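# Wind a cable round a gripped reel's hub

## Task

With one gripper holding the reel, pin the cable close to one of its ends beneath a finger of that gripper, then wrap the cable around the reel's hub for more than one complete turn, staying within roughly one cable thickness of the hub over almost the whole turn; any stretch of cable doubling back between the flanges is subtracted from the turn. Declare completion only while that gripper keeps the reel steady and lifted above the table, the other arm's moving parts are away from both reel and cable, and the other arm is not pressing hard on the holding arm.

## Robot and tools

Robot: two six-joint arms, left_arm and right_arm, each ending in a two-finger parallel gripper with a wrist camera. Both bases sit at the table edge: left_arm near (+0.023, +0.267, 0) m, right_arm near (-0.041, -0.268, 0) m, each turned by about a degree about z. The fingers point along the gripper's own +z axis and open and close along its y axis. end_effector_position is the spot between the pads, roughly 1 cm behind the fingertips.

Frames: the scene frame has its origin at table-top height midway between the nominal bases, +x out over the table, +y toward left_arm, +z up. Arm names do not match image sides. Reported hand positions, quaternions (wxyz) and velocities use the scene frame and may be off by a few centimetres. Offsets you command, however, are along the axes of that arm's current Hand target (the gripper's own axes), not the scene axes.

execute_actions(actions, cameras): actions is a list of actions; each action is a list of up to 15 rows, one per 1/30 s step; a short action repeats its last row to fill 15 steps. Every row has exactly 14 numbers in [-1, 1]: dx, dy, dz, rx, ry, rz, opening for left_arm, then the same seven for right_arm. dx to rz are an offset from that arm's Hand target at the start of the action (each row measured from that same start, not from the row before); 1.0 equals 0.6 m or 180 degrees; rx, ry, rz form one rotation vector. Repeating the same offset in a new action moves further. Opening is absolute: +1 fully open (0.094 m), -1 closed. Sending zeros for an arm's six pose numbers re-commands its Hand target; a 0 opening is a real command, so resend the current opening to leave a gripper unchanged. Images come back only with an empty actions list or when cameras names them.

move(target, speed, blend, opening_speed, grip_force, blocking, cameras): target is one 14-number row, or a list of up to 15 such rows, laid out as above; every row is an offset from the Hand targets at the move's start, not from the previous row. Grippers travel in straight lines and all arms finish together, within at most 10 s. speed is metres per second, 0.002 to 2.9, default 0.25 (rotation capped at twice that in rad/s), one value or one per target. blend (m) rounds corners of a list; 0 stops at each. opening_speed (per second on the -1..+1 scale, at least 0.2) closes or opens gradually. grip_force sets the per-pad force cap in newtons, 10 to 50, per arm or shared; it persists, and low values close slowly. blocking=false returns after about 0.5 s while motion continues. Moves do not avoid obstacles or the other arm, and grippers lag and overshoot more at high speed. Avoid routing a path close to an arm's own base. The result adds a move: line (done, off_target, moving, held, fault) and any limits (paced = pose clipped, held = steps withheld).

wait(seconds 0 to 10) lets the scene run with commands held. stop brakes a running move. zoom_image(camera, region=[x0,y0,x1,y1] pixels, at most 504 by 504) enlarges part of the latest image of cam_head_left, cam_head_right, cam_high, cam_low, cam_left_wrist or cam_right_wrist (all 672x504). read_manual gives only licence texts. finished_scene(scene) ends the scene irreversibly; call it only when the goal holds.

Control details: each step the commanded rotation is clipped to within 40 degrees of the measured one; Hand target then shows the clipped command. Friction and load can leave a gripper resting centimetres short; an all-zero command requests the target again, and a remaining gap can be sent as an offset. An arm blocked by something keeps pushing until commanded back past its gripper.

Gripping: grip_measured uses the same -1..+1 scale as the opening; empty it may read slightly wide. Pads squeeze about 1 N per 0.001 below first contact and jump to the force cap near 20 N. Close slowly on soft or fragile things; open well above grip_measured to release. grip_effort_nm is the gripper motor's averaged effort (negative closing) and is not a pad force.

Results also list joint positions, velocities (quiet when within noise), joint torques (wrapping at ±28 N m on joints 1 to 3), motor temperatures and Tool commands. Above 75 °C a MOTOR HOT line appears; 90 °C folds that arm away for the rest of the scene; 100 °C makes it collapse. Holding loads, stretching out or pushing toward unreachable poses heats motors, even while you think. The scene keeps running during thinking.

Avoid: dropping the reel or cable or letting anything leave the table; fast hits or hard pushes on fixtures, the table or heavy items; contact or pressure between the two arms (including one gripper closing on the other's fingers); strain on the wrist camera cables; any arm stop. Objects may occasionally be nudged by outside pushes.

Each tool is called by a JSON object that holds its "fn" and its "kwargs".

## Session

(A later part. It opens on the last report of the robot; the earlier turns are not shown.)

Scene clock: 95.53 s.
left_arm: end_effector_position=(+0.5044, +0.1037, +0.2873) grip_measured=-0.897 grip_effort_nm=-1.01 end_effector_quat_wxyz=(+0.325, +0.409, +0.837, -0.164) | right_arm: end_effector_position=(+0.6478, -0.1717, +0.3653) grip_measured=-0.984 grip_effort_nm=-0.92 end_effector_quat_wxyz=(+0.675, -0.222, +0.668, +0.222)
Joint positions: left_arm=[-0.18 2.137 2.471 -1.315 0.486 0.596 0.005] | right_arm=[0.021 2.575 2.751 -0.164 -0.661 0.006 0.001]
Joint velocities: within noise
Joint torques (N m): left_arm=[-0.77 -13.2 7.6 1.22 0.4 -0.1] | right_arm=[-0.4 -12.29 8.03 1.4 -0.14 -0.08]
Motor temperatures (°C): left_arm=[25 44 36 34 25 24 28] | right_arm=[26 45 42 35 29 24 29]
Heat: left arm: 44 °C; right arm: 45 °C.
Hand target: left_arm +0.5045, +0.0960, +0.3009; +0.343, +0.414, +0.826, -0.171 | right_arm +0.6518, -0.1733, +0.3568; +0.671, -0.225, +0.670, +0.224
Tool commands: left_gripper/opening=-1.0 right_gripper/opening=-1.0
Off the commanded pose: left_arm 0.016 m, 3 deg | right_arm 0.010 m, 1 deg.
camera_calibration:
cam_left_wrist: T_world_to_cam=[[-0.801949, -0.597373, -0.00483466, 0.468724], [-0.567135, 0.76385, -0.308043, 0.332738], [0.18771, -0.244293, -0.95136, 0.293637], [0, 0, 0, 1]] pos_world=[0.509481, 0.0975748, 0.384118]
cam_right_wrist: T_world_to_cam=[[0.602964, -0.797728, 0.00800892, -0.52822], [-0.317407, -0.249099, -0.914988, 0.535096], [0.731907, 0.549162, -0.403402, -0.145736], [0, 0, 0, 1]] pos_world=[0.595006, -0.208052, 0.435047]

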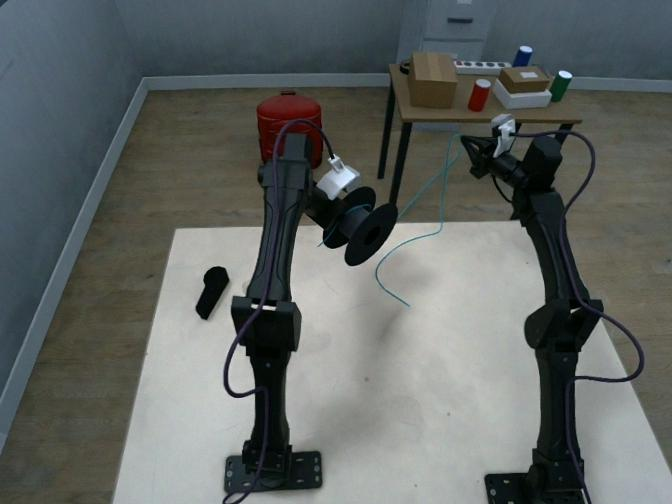

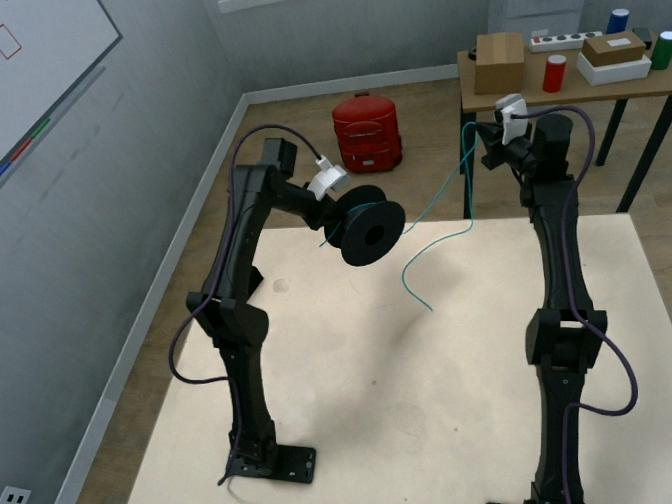

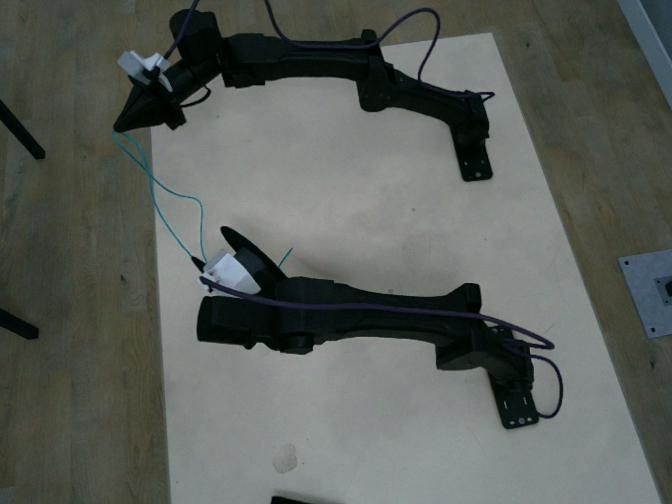

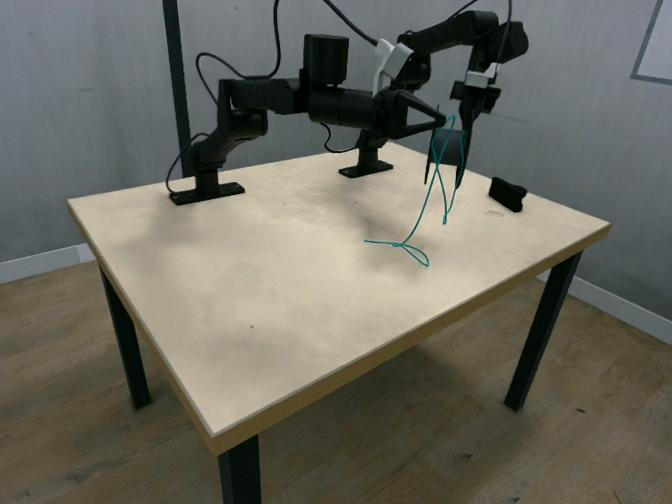

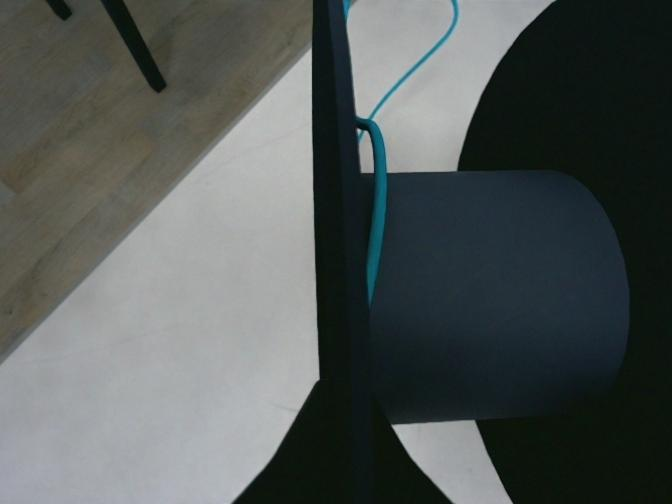

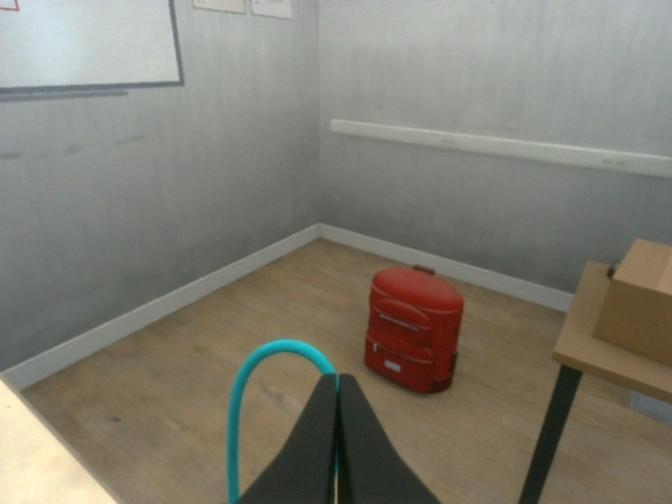

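{"fn": "move", "kwargs": {"target": [[0,0,0,0,0,0,-1,0.34,0.23,-0.05,0,0,0,-1],[0,0,0,0,0,0,-1,0.34,0.23,-0.05,0,0,0,-0.6],[0,0,0,0,0,0,-1,0.34,0.1,-0.3,0,0,0,-0.6]], "speed": 0.2, "cameras": ["all"]}}

Scene clock: 101.13 s.
left_arm: end_effector_position=(+0.5044, +0.1037, +0.2873) grip_measured=-0.897 grip_effort_nm=-1.02 end_effector_quat_wxyz=(+0.325, +0.409, +0.837, -0.164) | right_arm: end_effector_position=(+0.4778, -0.2386, +0.1396) grip_measured=-0.602 grip_effort_nm=0.06 end_effector_quat_wxyz=(+0.665, -0.217, +0.679, +0.223)
Joint positions: left_arm=[-0.18 2.137 2.471 -1.315 0.486 0.596 0.005] | right_arm=[-0.163 2.116 0.96 1.131 -0.839 -0.004 0.019]
Joint torques (N m): left_arm=[-0.77 -13.2 7.58 1.23 0.4 -0.1] | right_arm=[0.29 -12.75 3.15 1.48 -0.12 0.01]
Heat: left arm: 45 °C; right arm: 46 °C.
Hand target: left_arm +0.5045, +0.0960, +0.3009; +0.343, +0.414, +0.826, -0.171 | right_arm +0.4722, -0.2342, +0.1528; +0.671, -0.225, +0.670, +0.224
Off the commanded pose: left_arm 0.016 m, 3 deg | right_arm 0.015 m, 2 deg.
move: off_target (left_arm, right_arm); target 2's new opening was sent with right_arm's hand 0.014 m and 2 deg from that target
camera_calibration:
cam_left_wrist: T_world_to_cam=[[-0.801949, -0.597373, -0.00483466, 0.468724], [-0.567135, 0.76385, -0.308043, 0.332738], [0.18771, -0.244293, -0.95136, 0.293637], [0, 0, 0, 1]] pos_world=[0.509481, 0.0975748, 0.384118]
cam_right_wrist: T_world_to_cam=[[0.598377, -0.801158, -0.00950604, -0.473377], [-0.347743, -0.249, -0.903921, 0.27095], [0.721817, 0.544191, -0.427593, -0.0685784], [0, 0, 0, 1]] pos_world=[0.42698, -0.274463, 0.211094]

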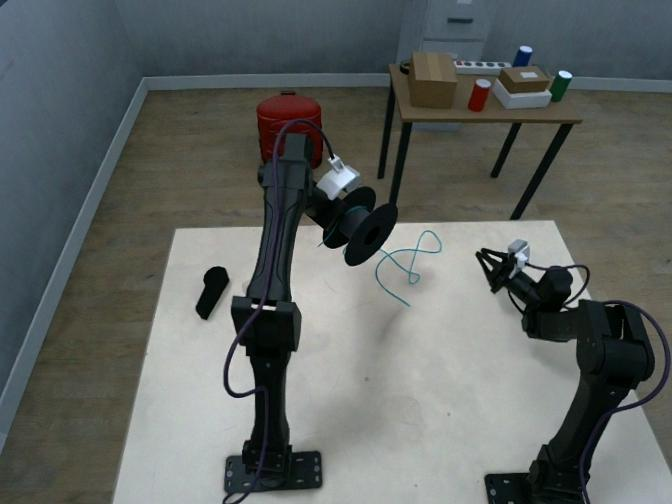

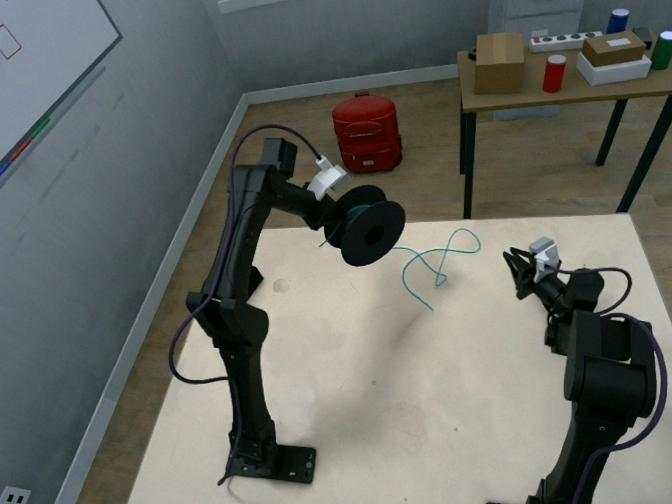

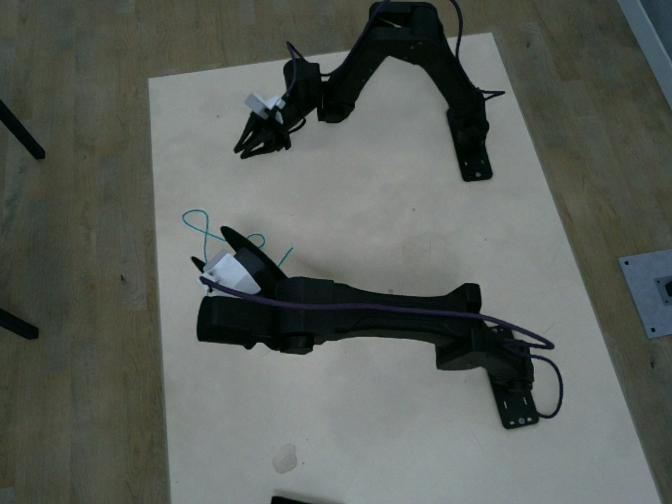

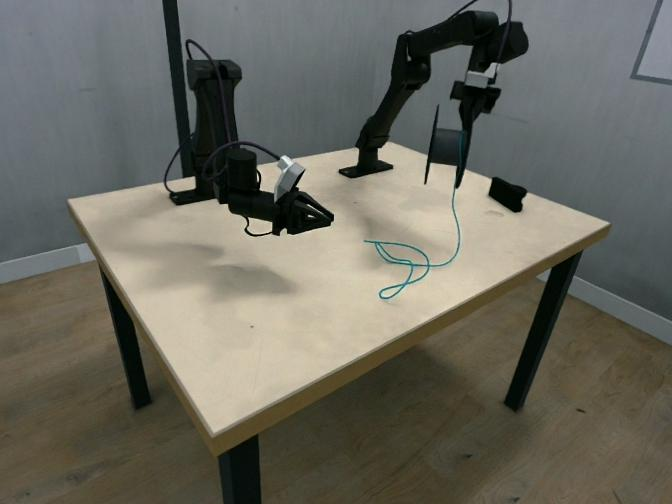

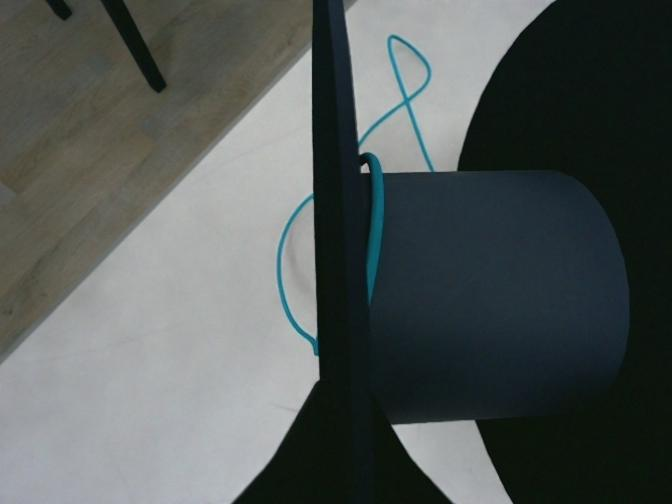

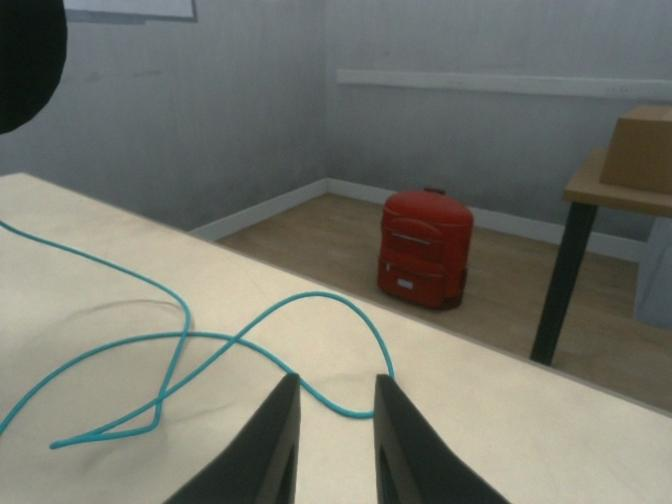

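{"fn": "move", "kwargs": {"target": [[0,0,0,0,0,0,-1,-0.078,-0.083,0.33,-0.087,0.494,0.087,-0.3],[0,0,0,0,0,0,-1,0.122,0.032,0.268,-0.087,0.494,0.087,-0.3],[0,0,0,0,0,0,-1,0.172,0.182,0.268,-0.087,0.494,0.087,-0.3]], "speed": 0.2, "blend": [0.03,0.02,0], "cameras": ["all"]}}

Scene clock: 108.00 s.
left_arm: end_effector_position=(+0.5044, +0.1037, +0.2873) grip_measured=-0.897 grip_effort_nm=-1.02 end_effector_quat_wxyz=(+0.325, +0.409, +0.837, -0.164) | right_arm: end_effector_position=(+0.5336, -0.0492, +0.0584) grip_measured=-0.302 grip_effort_nm=0.06 end_effector_quat_wxyz=(+0.208, -0.271, +0.925, +0.166)
Joint positions: left_arm=[-0.18 2.137 2.471 -1.315 0.486 0.596 0.005] | right_arm=[0.31 2.799 2.838 -1.179 -0.333 -0.229 0.033]
Joint torques (N m): left_arm=[-0.77 -13.22 7.58 1.22 0.4 -0.1] | right_arm=[-0.29 -12.85 7.41 0.79 -0.27 0.06]
Heat: left arm: 46 °C; right arm: 47 °C.
Hand target: left_arm +0.5045, +0.0960, +0.3009; +0.343, +0.414, +0.826, -0.171 | right_arm +0.5347, -0.0501, +0.0495; -0.054, -0.313, +0.934, +0.164
Off the commanded pose: left_arm 0.016 m, 3 deg | right_arm 0.009 m, 31 deg.
elbow stopped short (right arm): the move would have taken joint 3 (elbow) straighter than the controller allows.
move: off_target (left_arm, right_arm); limits=paced
camera_calibration:
cam_left_wrist: T_world_to_cam=[[-0.801949, -0.597373, -0.00483466, 0.468724], [-0.567135, 0.76385, -0.308043, 0.332738], [0.18771, -0.244293, -0.95136, 0.293637], [0, 0, 0, 1]] pos_world=[0.509481, 0.0975748, 0.384118]
cam_right_wrist: T_world_to_cam=[[0.576556, -0.792354, -0.199396, -0.33274], [-0.815451, -0.573319, -0.0796519, 0.44961], [-0.051205, 0.208522, -0.976676, 0.181351], [0, 0, 0, 1]] pos_world=[0.567764, -0.0436936, 0.146587]

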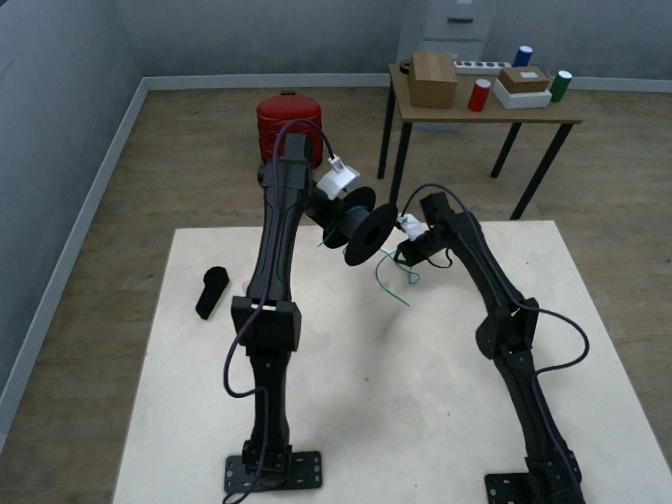

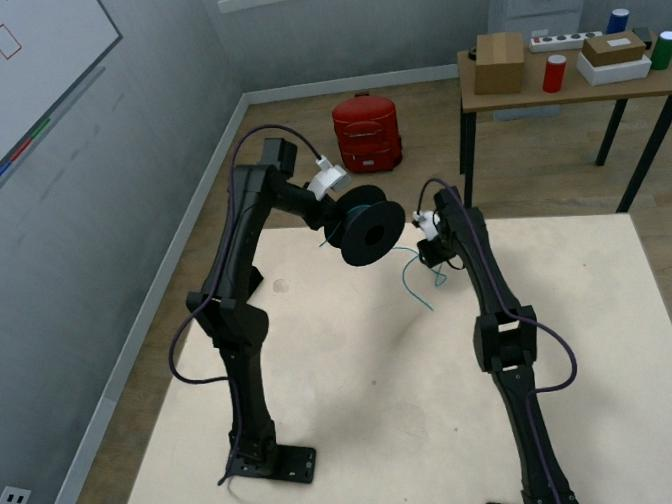

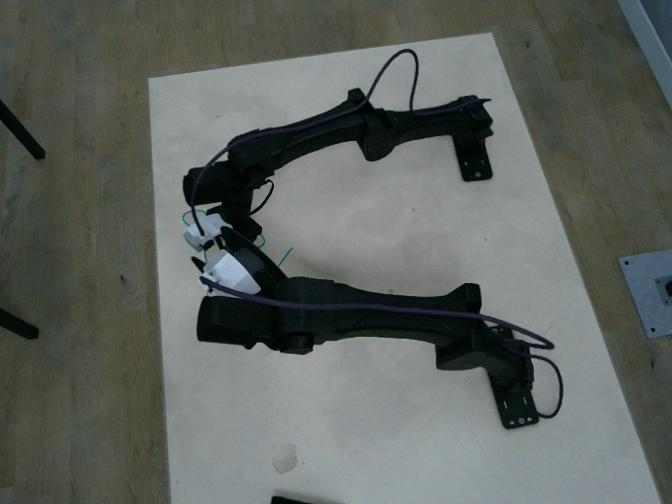

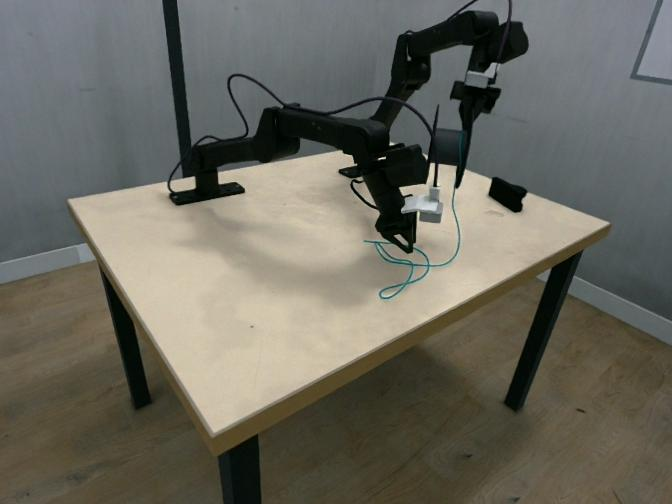

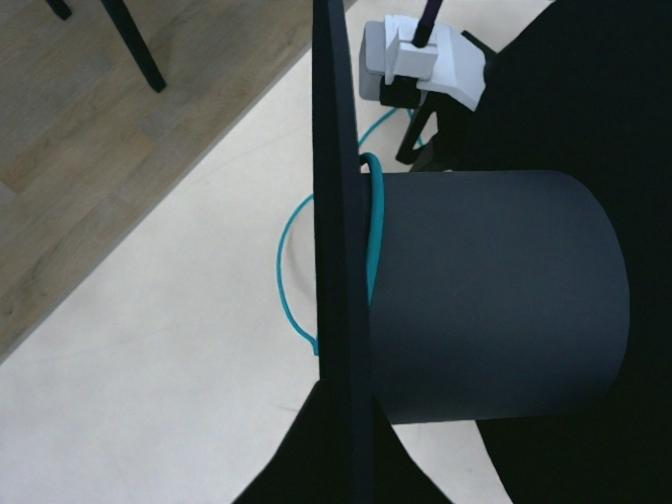

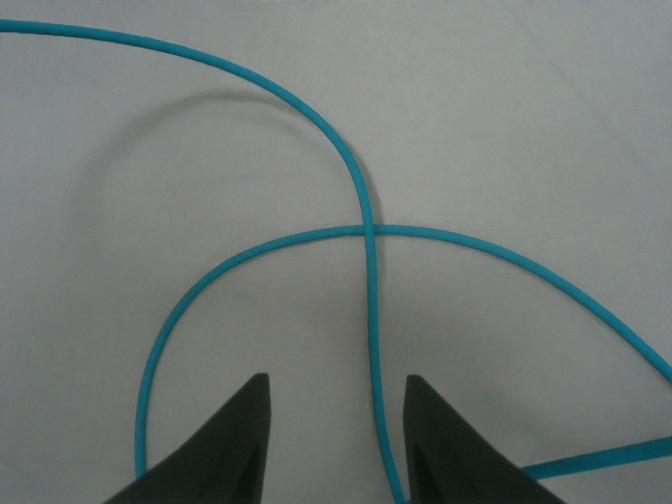

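{"fn": "move", "kwargs": {"target": [[0,0,0,0,0,0,-1,0,-0.031,0.086,0,-0.17,0,-0.3],[0,0,0,0,0,0,-1,0,-0.031,0.086,0,-0.17,0,-1]], "speed": 0.08, "cameras": ["cam_right_wrist"]}}

{"fn": "wait", "kwargs": {"seconds": 1, "cameras": ["cam_right_wrist"]}}

Scene clock: 110.47 s.
left_arm: end_effector_position=(+0.5044, +0.1037, +0.2873) grip_measured=-0.897 grip_effort_nm=-1.01 end_effector_quat_wxyz=(+0.325, +0.409, +0.837, -0.164) | right_arm: end_effector_position=(+0.5475, -0.0456, +0.0206) grip_measured=-0.985 grip_effort_nm=-0.84 end_effector_quat_wxyz=(+0.230, -0.268, +0.903, +0.245)
Joint positions: left_arm=[-0.18 2.137 2.471 -1.315 0.486 0.596 0.005] | right_arm=[0.263 2.768 2.558 -0.884 -0.512 -0.23 0.001]
Joint torques (N m): left_arm=[-0.77 -13.2 7.58 1.22 0.4 -0.1] | right_arm=[0.08 -13.81 3.58 0.7 -0.14 0]
Heat: left arm: 46 °C; right arm: 47 °C.
Hand target: left_arm +0.5045, +0.0960, +0.3009; +0.343, +0.414, +0.826, -0.171 | right_arm +0.5347, -0.0500, -0.0055; +0.194, -0.259, +0.915, +0.241
Off the commanded pose: left_arm 0.016 m, 3 deg | right_arm 0.029 m, 4 deg.
move: off_target (left_arm, right_arm); target 2's new opening was sent with right_arm's hand 0.032 m and 5 deg from that target
camera_calibration:
cam_right_wrist: T_world_to_cam=[[0.602866, -0.729886, -0.322209, -0.354453], [-0.796036, -0.577425, -0.181402, 0.451344], [-0.0536486, 0.365851, -0.929126, 0.15197], [0, 0, 0, 1]] pos_world=[0.581127, -0.0536915, 0.108866]
Images, in order (width x height): cam_right_wrist 672x504.

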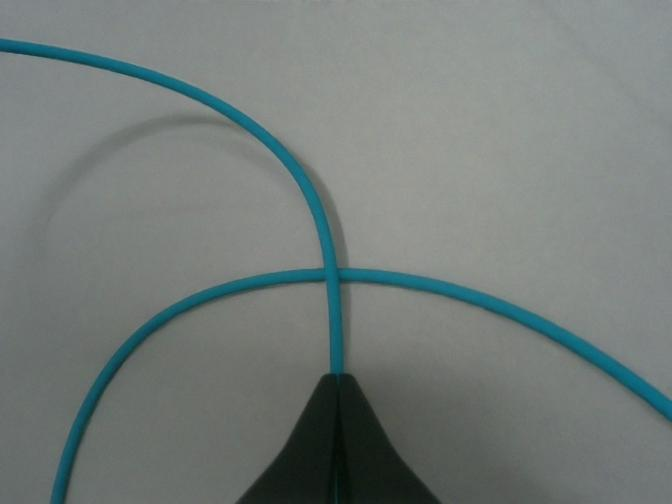

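Scene clock: 111.47 s.
left_arm: end_effector_position=(+0.5044, +0.1037, +0.2873) grip_measured=-0.897 grip_effort_nm=-1.01 end_effector_quat_wxyz=(+0.325, +0.409, +0.837, -0.164) | right_arm: end_effector_position=(+0.5475, -0.0456, +0.0206) grip_measured=-0.985 grip_effort_nm=-0.84 end_effector_quat_wxyz=(+0.230, -0.268, +0.903, +0.245)
Joint positions: left_arm=[-0.18 2.137 2.471 -1.315 0.486 0.596 0.005] | right_arm=[0.263 2.768 2.558 -0.884 -0.512 -0.23 0.001]
Joint torques (N m): left_arm=[-0.77 -13.2 7.6 1.22 0.41 -0.1] | right_arm=[0.09 -13.79 3.58 0.69 -0.15 0]
Heat: left arm: 46 °C; right arm: 47 °C.
Hand target: left_arm +0.5045, +0.0960, +0.3009; +0.343, +0.414, +0.826, -0.171 | right_arm +0.5347, -0.0500, -0.0055; +0.194, -0.259, +0.915, +0.241
Tool commands: left_gripper/opening=-1.0 right_gripper/opening=-1.0
Off the commanded pose: left_arm 0.016 m, 3 deg | right_arm 0.029 m, 4 deg.
wait: 1.00 s; at rest by 0.17 s
camera_calibration:
cam_right_wrist: T_world_to_cam=[[0.602866, -0.729886, -0.322209, -0.354453], [-0.796036, -0.577425, -0.181402, 0.451344], [-0.0536486, 0.365851, -0.929126, 0.15197], [0, 0, 0, 1]] pos_world=[0.581127, -0.0536915, 0.108866]
Images, in order (width x height): cam_right_wrist 672x504.

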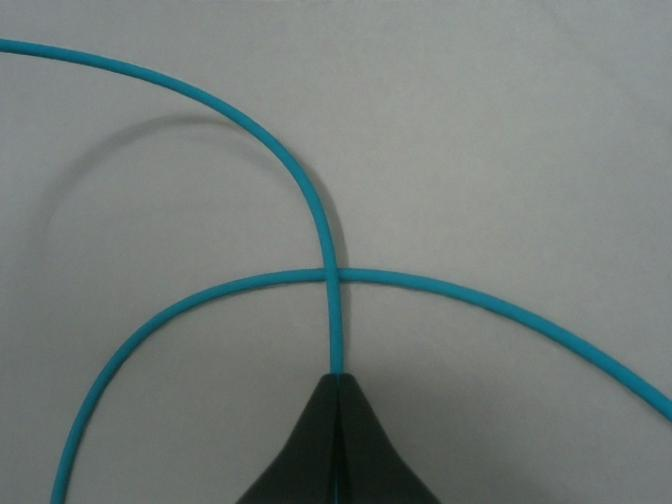

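{"fn": "move", "kwargs": {"target": [0,0,0,0,0,0,-1,-0.168,-0.11,-0.385,0.058,-0.327,-0.101,-1], "speed": 0.15, "cameras": ["cam_head_right","cam_low","cam_left_wrist"]}}

Scene clock: 116.30 s.
left_arm: end_effector_position=(+0.5044, +0.1037, +0.2873) grip_measured=-0.897 grip_effort_nm=-1.01 end_effector_quat_wxyz=(+0.325, +0.409, +0.837, -0.164) | right_arm: end_effector_position=(+0.6013, -0.1851, +0.2025) grip_measured=-0.985 grip_effort_nm=-0.83 end_effector_quat_wxyz=(+0.670, -0.223, +0.673, +0.222)
Joint positions: left_arm=[-0.18 2.137 2.471 -1.315 0.486 0.596 0.005] | right_arm=[-0.008 2.319 1.635 0.679 -0.692 -0.004 0.001]
Joint torques (N m): left_arm=[-0.77 -13.2 7.58 1.22 0.41 -0.1] | right_arm=[-0.4 -13.98 5.09 1.54 -0.13 0.01]
Heat: left arm: 47 °C; right arm: 48 °C.
Hand target: left_arm +0.5045, +0.0960, +0.3009; +0.343, +0.414, +0.826, -0.171 | right_arm +0.5986, -0.1863, +0.2074; +0.672, -0.225, +0.669, +0.224
Off the commanded pose: left_arm 0.016 m, 3 deg | right_arm 0.006 m, 1 deg.
move: off_target (left_arm)
camera_calibration:
cam_left_wrist: T_world_to_cam=[[-0.801949, -0.597373, -0.00483466, 0.468724], [-0.567135, 0.76385, -0.308043, 0.332738], [0.18771, -0.244293, -0.95136, 0.293637], [0, 0, 0, 1]] pos_world=[0.509481, 0.0975748, 0.384118]
Images, in order (width x height): cam_head_right 672x504, cam_low 672x504, cam_left_wrist 672x504.

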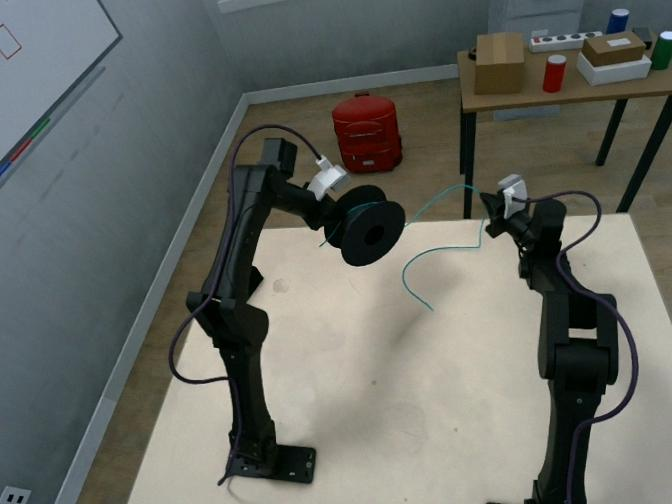

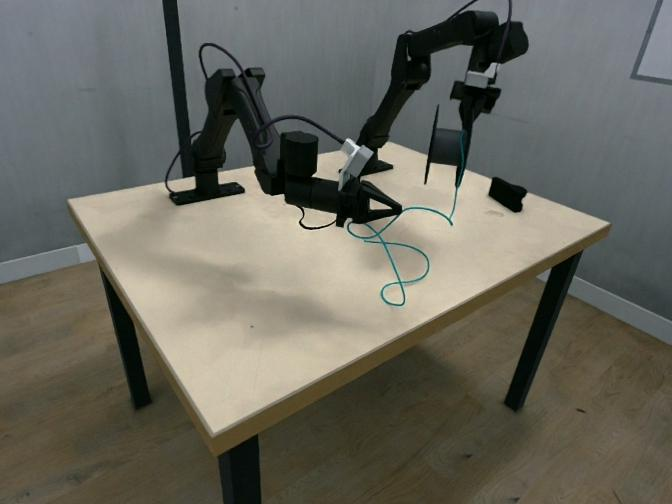

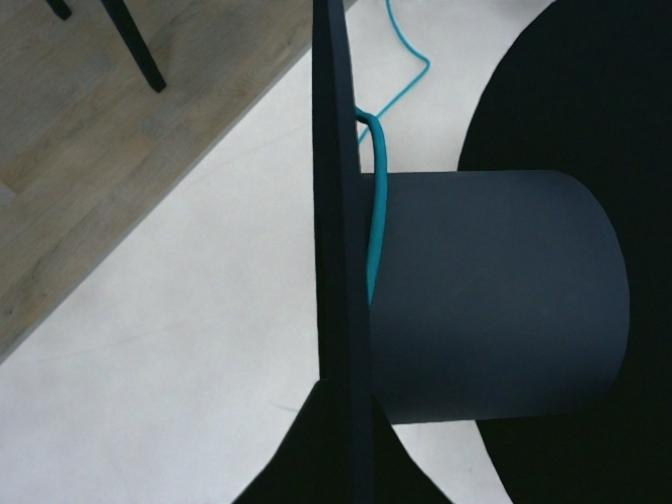

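{"fn": "move", "kwargs": {"target": [[0,0,0,0,0,0,-1,0.117,-0.1,0.083,0,0,0,-1],[0,0,0,0,0,0,-1,0.25,0.017,0.05,0,0,0,-1],[0,0,0,0,0,0,-1,0.267,0.267,0,0,0,0,-1],[0,0,0,0,0,0,-1,0.267,0.6,-0.05,0,0,0,-1],[0,0,0,0,0,0,-1,0.117,0.833,-0.117,0,0,0,-1],[0,0,0,0,0,0,-1,-0.033,0.867,-0.217,0,0,0,-1]], "speed": 0.14, "blend": [0.03,0.03,0.03,0.03,0.03,0], "cameras": ["cam_head_right","cam_head_left","cam_low","cam_left_wrist","cam_high"]}}

Scene clock: 123.63 s.
left_arm: end_effector_position=(+0.5044, +0.1037, +0.2873) grip_measured=-0.897 grip_effort_nm=-1.02 end_effector_quat_wxyz=(+0.325, +0.409, +0.837, -0.164) | right_arm: end_effector_position=(+0.1836, +0.1545, +0.2228) grip_measured=-0.986 grip_effort_nm=-0.82 end_effector_quat_wxyz=(+0.672, -0.227, +0.668, +0.224)
Joint positions: left_arm=[-0.18 2.137 2.471 -1.315 0.486 0.596 0.005] | right_arm=[1.36 1.711 0.793 0.922 0.668 -0.009 0.001]
Joint torques (N m): left_arm=[-0.77 -13.2 7.58 1.22 0.41 -0.1] | right_arm=[0.34 -8.9 4.41 1.39 0.05 0.02]
Heat: left arm: 47 °C; right arm: 48 °C.
Hand target: left_arm +0.5045, +0.0960, +0.3009; +0.343, +0.414, +0.826, -0.171 | right_arm +0.1816, +0.1509, +0.2254; +0.672, -0.225, +0.669, +0.224
Off the commanded pose: left_arm 0.016 m, 3 deg | right_arm 0.005 m, 0 deg.
move: off_target (left_arm)
camera_calibration:
cam_left_wrist: T_world_to_cam=[[-0.801949, -0.597373, -0.00483466, 0.468724], [-0.567135, 0.76385, -0.308043, 0.332738], [0.18771, -0.244293, -0.95136, 0.293637], [0, 0, 0, 1]] pos_world=[0.509481, 0.0975748, 0.384118]
Images, in order (width x height): cam_head_left 672x504, cam_head_right 672x504, cam_high 672x504, cam_low 672x504, cam_left_wrist 672x504.

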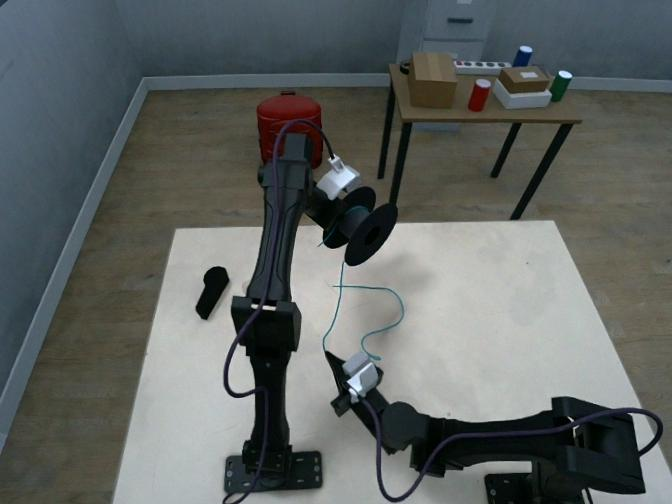

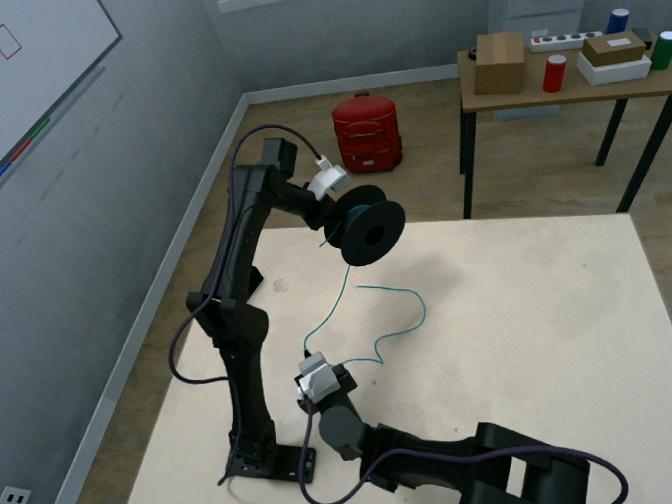

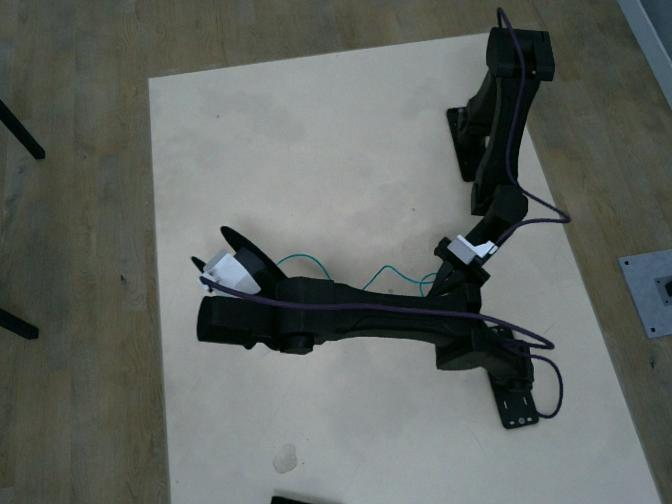

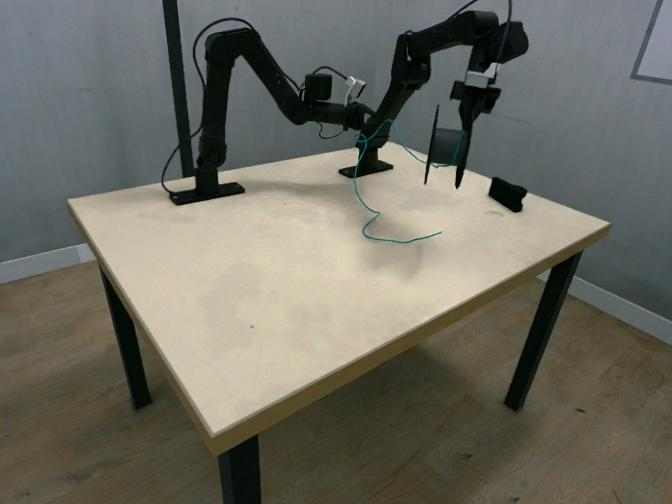

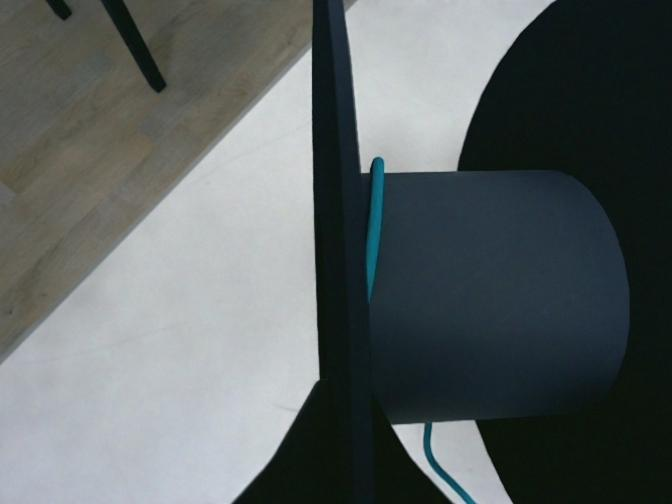

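{"fn": "move", "kwargs": {"target": [[0,0,0,0,0,0,-1,-0.183,-0.033,0,0,0,0,-1],[0,0,0,0,0,0,-1,-0.35,-0.133,-0.033,0,0,0,-1],[0,0,0,0,0,0,-1,-0.5,-0.35,0,0,0,0,-1],[0,0,0,0,0,0,-1,-0.517,-0.567,0.133,0,0,0,-1],[0,0,0,0,0,0,-1,-0.35,-0.817,0.3,0,0,0,-1]], "speed": 0.14, "blend": [0.03,0.03,0.03,0.03,0], "cameras": ["cam_head_right","cam_low","cam_left_wrist","cam_high"]}}

Scene clock: 130.00 s.
left_arm: end_effector_position=(+0.5031, +0.0980, +0.2885) grip_measured=-0.897 grip_effort_nm=-1.02 end_effector_quat_wxyz=(+0.325, +0.409, +0.836, -0.168) | right_arm: end_effector_position=(+0.6155, -0.1307, +0.4368) grip_measured=-0.989 grip_effort_nm=-0.65 end_effector_quat_wxyz=(+0.697, -0.206, +0.650, +0.220)
Joint positions: left_arm=[-0.191 2.137 2.474 -1.313 0.487 0.586 0.005] | right_arm=[0.108 2.491 2.84 -0.268 -0.546 0.042 0.001]
Joint torques (N m): left_arm=[0.27 -13.14 7.5 1.2 0.38 0.02] | right_arm=[-0.14 -12.19 7.16 1.54 0.06 0.03]
Heat: left arm: 48 °C; right arm: 47 °C.
Hand target: left_arm +0.5045, +0.0960, +0.3010; +0.343, +0.414, +0.826, -0.171 | right_arm +0.6194, -0.1321, +0.4371; +0.672, -0.225, +0.669, +0.224
Off the commanded pose: left_arm 0.013 m, 2 deg | right_arm 0.004 m, 4 deg.
elbow stopped short (right arm): the move would have taken joint 3 (elbow) straighter than the controller allows.
move: off_target (left_arm, right_arm)
camera_calibration:
cam_left_wrist: T_world_to_cam=[[-0.804704, -0.593676, -0.000224723, 0.463985], [-0.563875, 0.76443, -0.312556, 0.336245], [0.185729, -0.251389, -0.949899, 0.294999], [0, 0, 0, 1]] pos_world=[0.508182, 0.0925804, 0.385419]
Images, in order (width x height): cam_head_right 672x504, cam_high 672x504, cam_low 672x504, cam_left_wrist 672x504.

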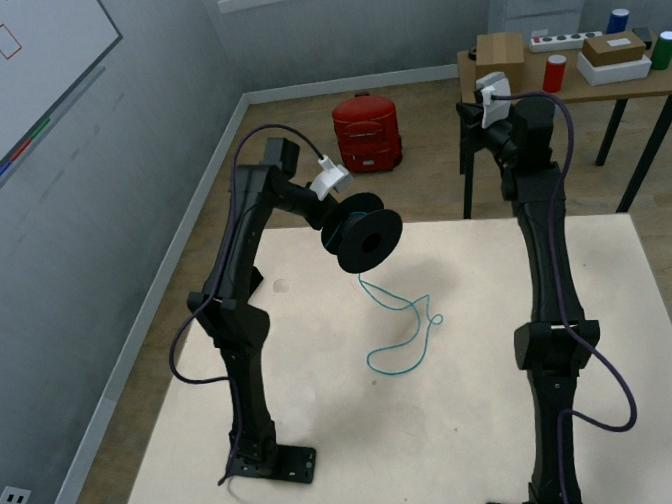

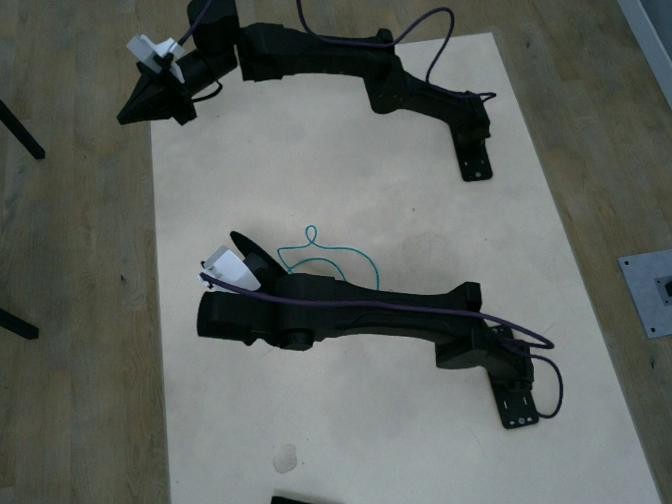

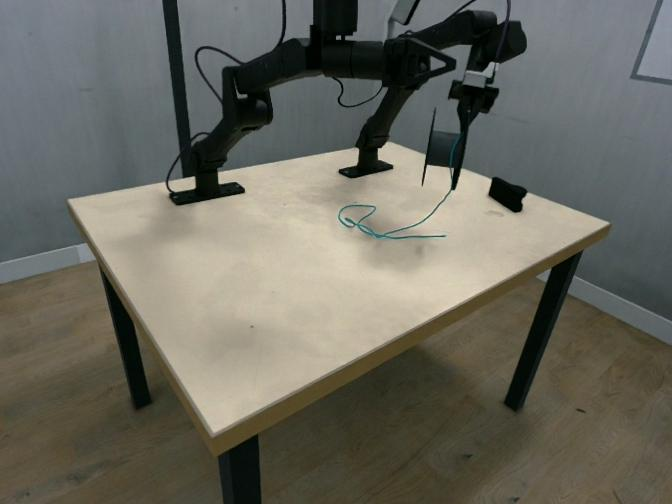

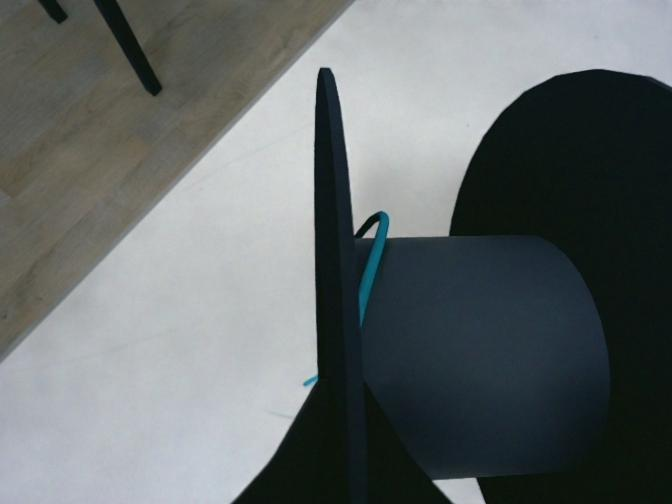

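{"fn": "move", "kwargs": {"target": [[0,0,0,0,0,0,-1,0.1,0,-0.37,0,0.1,0,-0.6],[0,0,0,0,0,0,-1,0.4,0.34,-0.37,0,0.4,0,-0.4]], "speed": 0.25, "blend": [0.03,0], "cameras": ["cam_head_right","cam_high","cam_low","cam_right_wrist"]}}

Scene clock: 134.37 s.
left_arm: end_effector_position=(+0.5031, +0.0980, +0.2885) grip_measured=-0.897 grip_effort_nm=-1.01 end_effector_quat_wxyz=(+0.325, +0.409, +0.836, -0.168) | right_arm: end_effector_position=(+0.3181, -0.1024, +0.1949) grip_measured=-0.402 grip_effort_nm=0.06 end_effector_quat_wxyz=(+0.151, -0.316, +0.935, +0.052)
Joint positions: left_arm=[-0.191 2.137 2.474 -1.313 0.487 0.586 0.005] | right_arm=[0.436 1.77 1.752 -1.242 -0.084 -0.247 0.028]
Joint torques (N m): left_arm=[0.28 -13.14 7.49 1.2 0.38 0.02] | right_arm=[0.01 -7.32 6.56 0.66 0.02 0.03]
Heat: left arm: 48 °C; right arm: 47 °C.
Hand target: left_arm +0.5045, +0.0960, +0.3010; +0.343, +0.414, +0.826, -0.171 | right_arm +0.3202, -0.1029, +0.1958; +0.150, -0.314, +0.936, +0.049
Off the commanded pose: left_arm 0.013 m, 2 deg | right_arm 0.002 m, 1 deg.
move: off_target (left_arm)
camera_calibration:
cam_right_wrist: T_world_to_cam=[[0.613175, -0.789895, -0.00906883, -0.271882], [-0.785118, -0.610654, 0.1034, 0.205078], [-0.0872135, -0.0562825, -0.994598, 0.302629], [0, 0, 0, 1]] pos_world=[0.354115, -0.0724939, 0.277323]
Images, in order (width x height): cam_head_right 672x504, cam_high 672x504, cam_low 672x504, cam_right_wrist 672x504.

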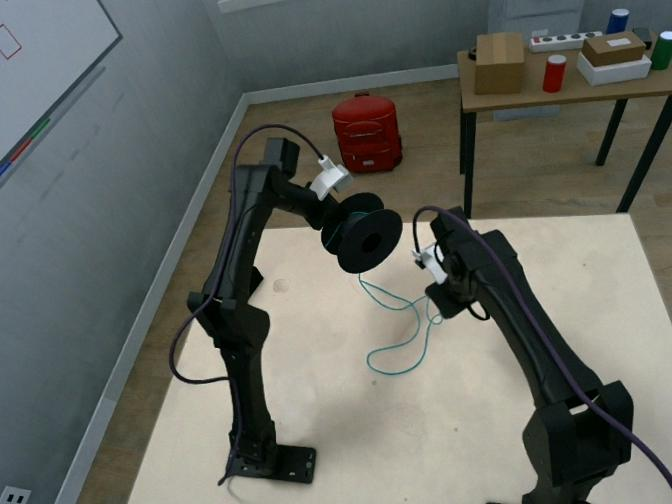

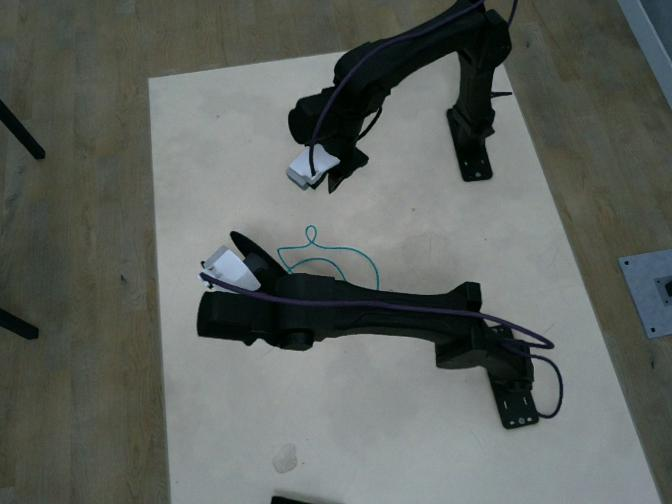

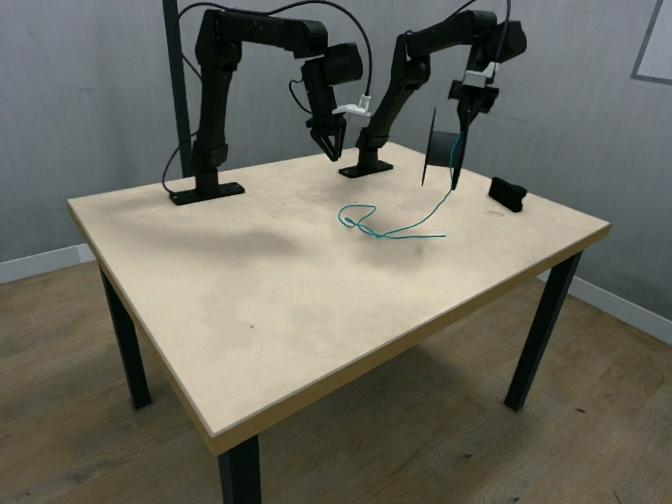

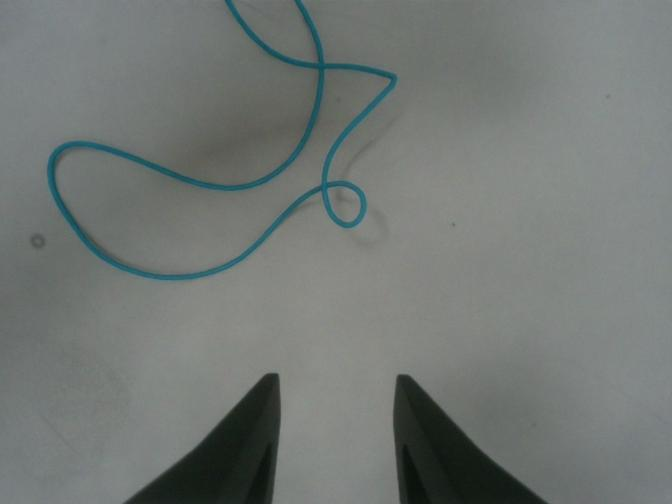

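{"fn": "zoom_image", "kwargs": {"camera": "cam_low", "region": [320, 130, 520, 280]}}

{"fn": "zoom_image", "kwargs": {"camera": "cam_head_right", "region": [310, 180, 460, 330]}}

Scaled by 2.520 from the camera's 672x504 image, which has a finer 960x720 frame.

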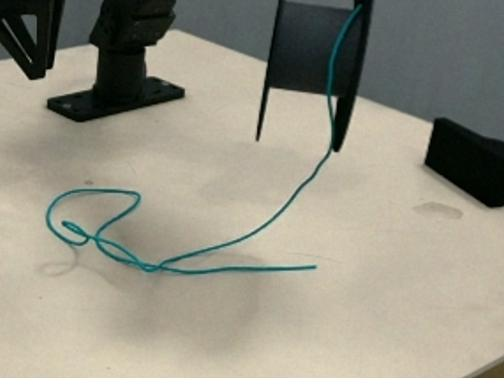

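Scaled by 3.360 from the camera's 672x504 image, which has a finer 960x720 frame.

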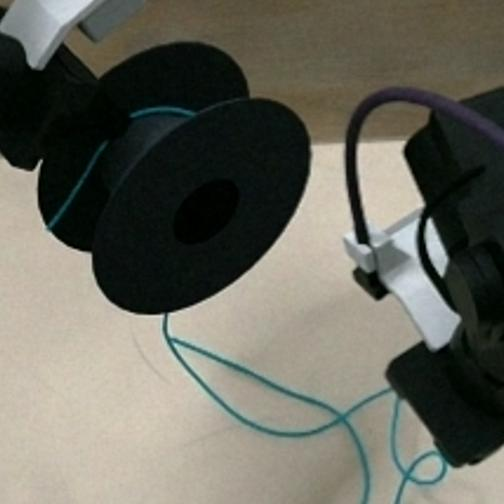

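{"fn": "move", "kwargs": {"target": [[0,0,0,0,0,0,-1,-0.053,0,0.28,0,0,0,-0.4],[0,0,0,0,0,0,-1,-0.053,0,0.362,0,0,0,-0.4]], "speed": [0.2,0.08], "blend": [0.01,0], "cameras": ["cam_right_wrist"]}}

Scene clock: 137.17 s.
left_arm: end_effector_position=(+0.5031, +0.0980, +0.2885) grip_measured=-0.897 grip_effort_nm=-1.01 end_effector_quat_wxyz=(+0.325, +0.409, +0.836, -0.168) | right_arm: end_effector_position=(+0.4043, -0.0443, +0.0167) grip_measured=-0.402 grip_effort_nm=0.06 end_effector_quat_wxyz=(+0.166, -0.313, +0.934, +0.053)
Joint positions: left_arm=[-0.191 2.137 2.474 -1.313 0.487 0.586 0.005] | right_arm=[0.484 2.195 1.629 -0.66 -0.065 -0.194 0.028]
Joint torques (N m): left_arm=[0.28 -13.15 7.5 1.2 0.38 0.02] | right_arm=[0.53 -9.55 4.36 0.85 0.01 0.03]
Heat: left arm: 48 °C; right arm: 47 °C.
Hand target: left_arm +0.5045, +0.0960, +0.3010; +0.343, +0.414, +0.826, -0.171 | right_arm +0.3988, -0.0445, -0.0006; +0.150, -0.313, +0.936, +0.049
Off the commanded pose: left_arm 0.013 m, 2 deg | right_arm 0.018 m, 2 deg.
move: off_target (left_arm, right_arm)
camera_calibration:
cam_right_wrist: T_world_to_cam=[[0.607923, -0.793995, -0.00131618, -0.27861], [-0.791754, -0.60633, 0.0740872, 0.330081], [-0.0596229, -0.0439972, -0.997251, 0.125572], [0, 0, 0, 1]] pos_world=[0.438204, -0.0155521, 0.100405]
Images, in order (width x height): cam_right_wrist 672x504.

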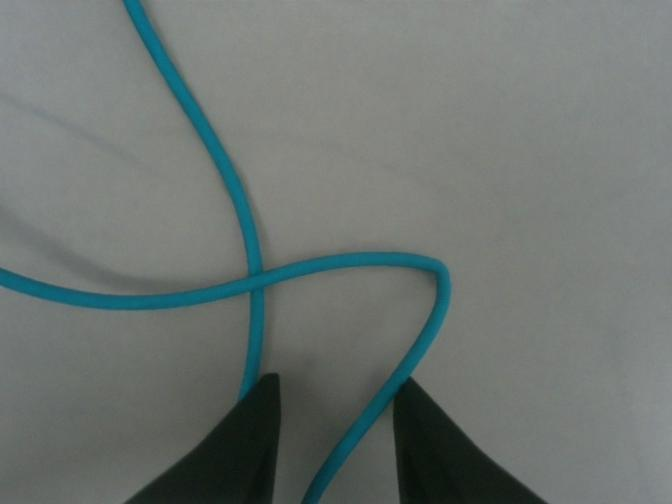

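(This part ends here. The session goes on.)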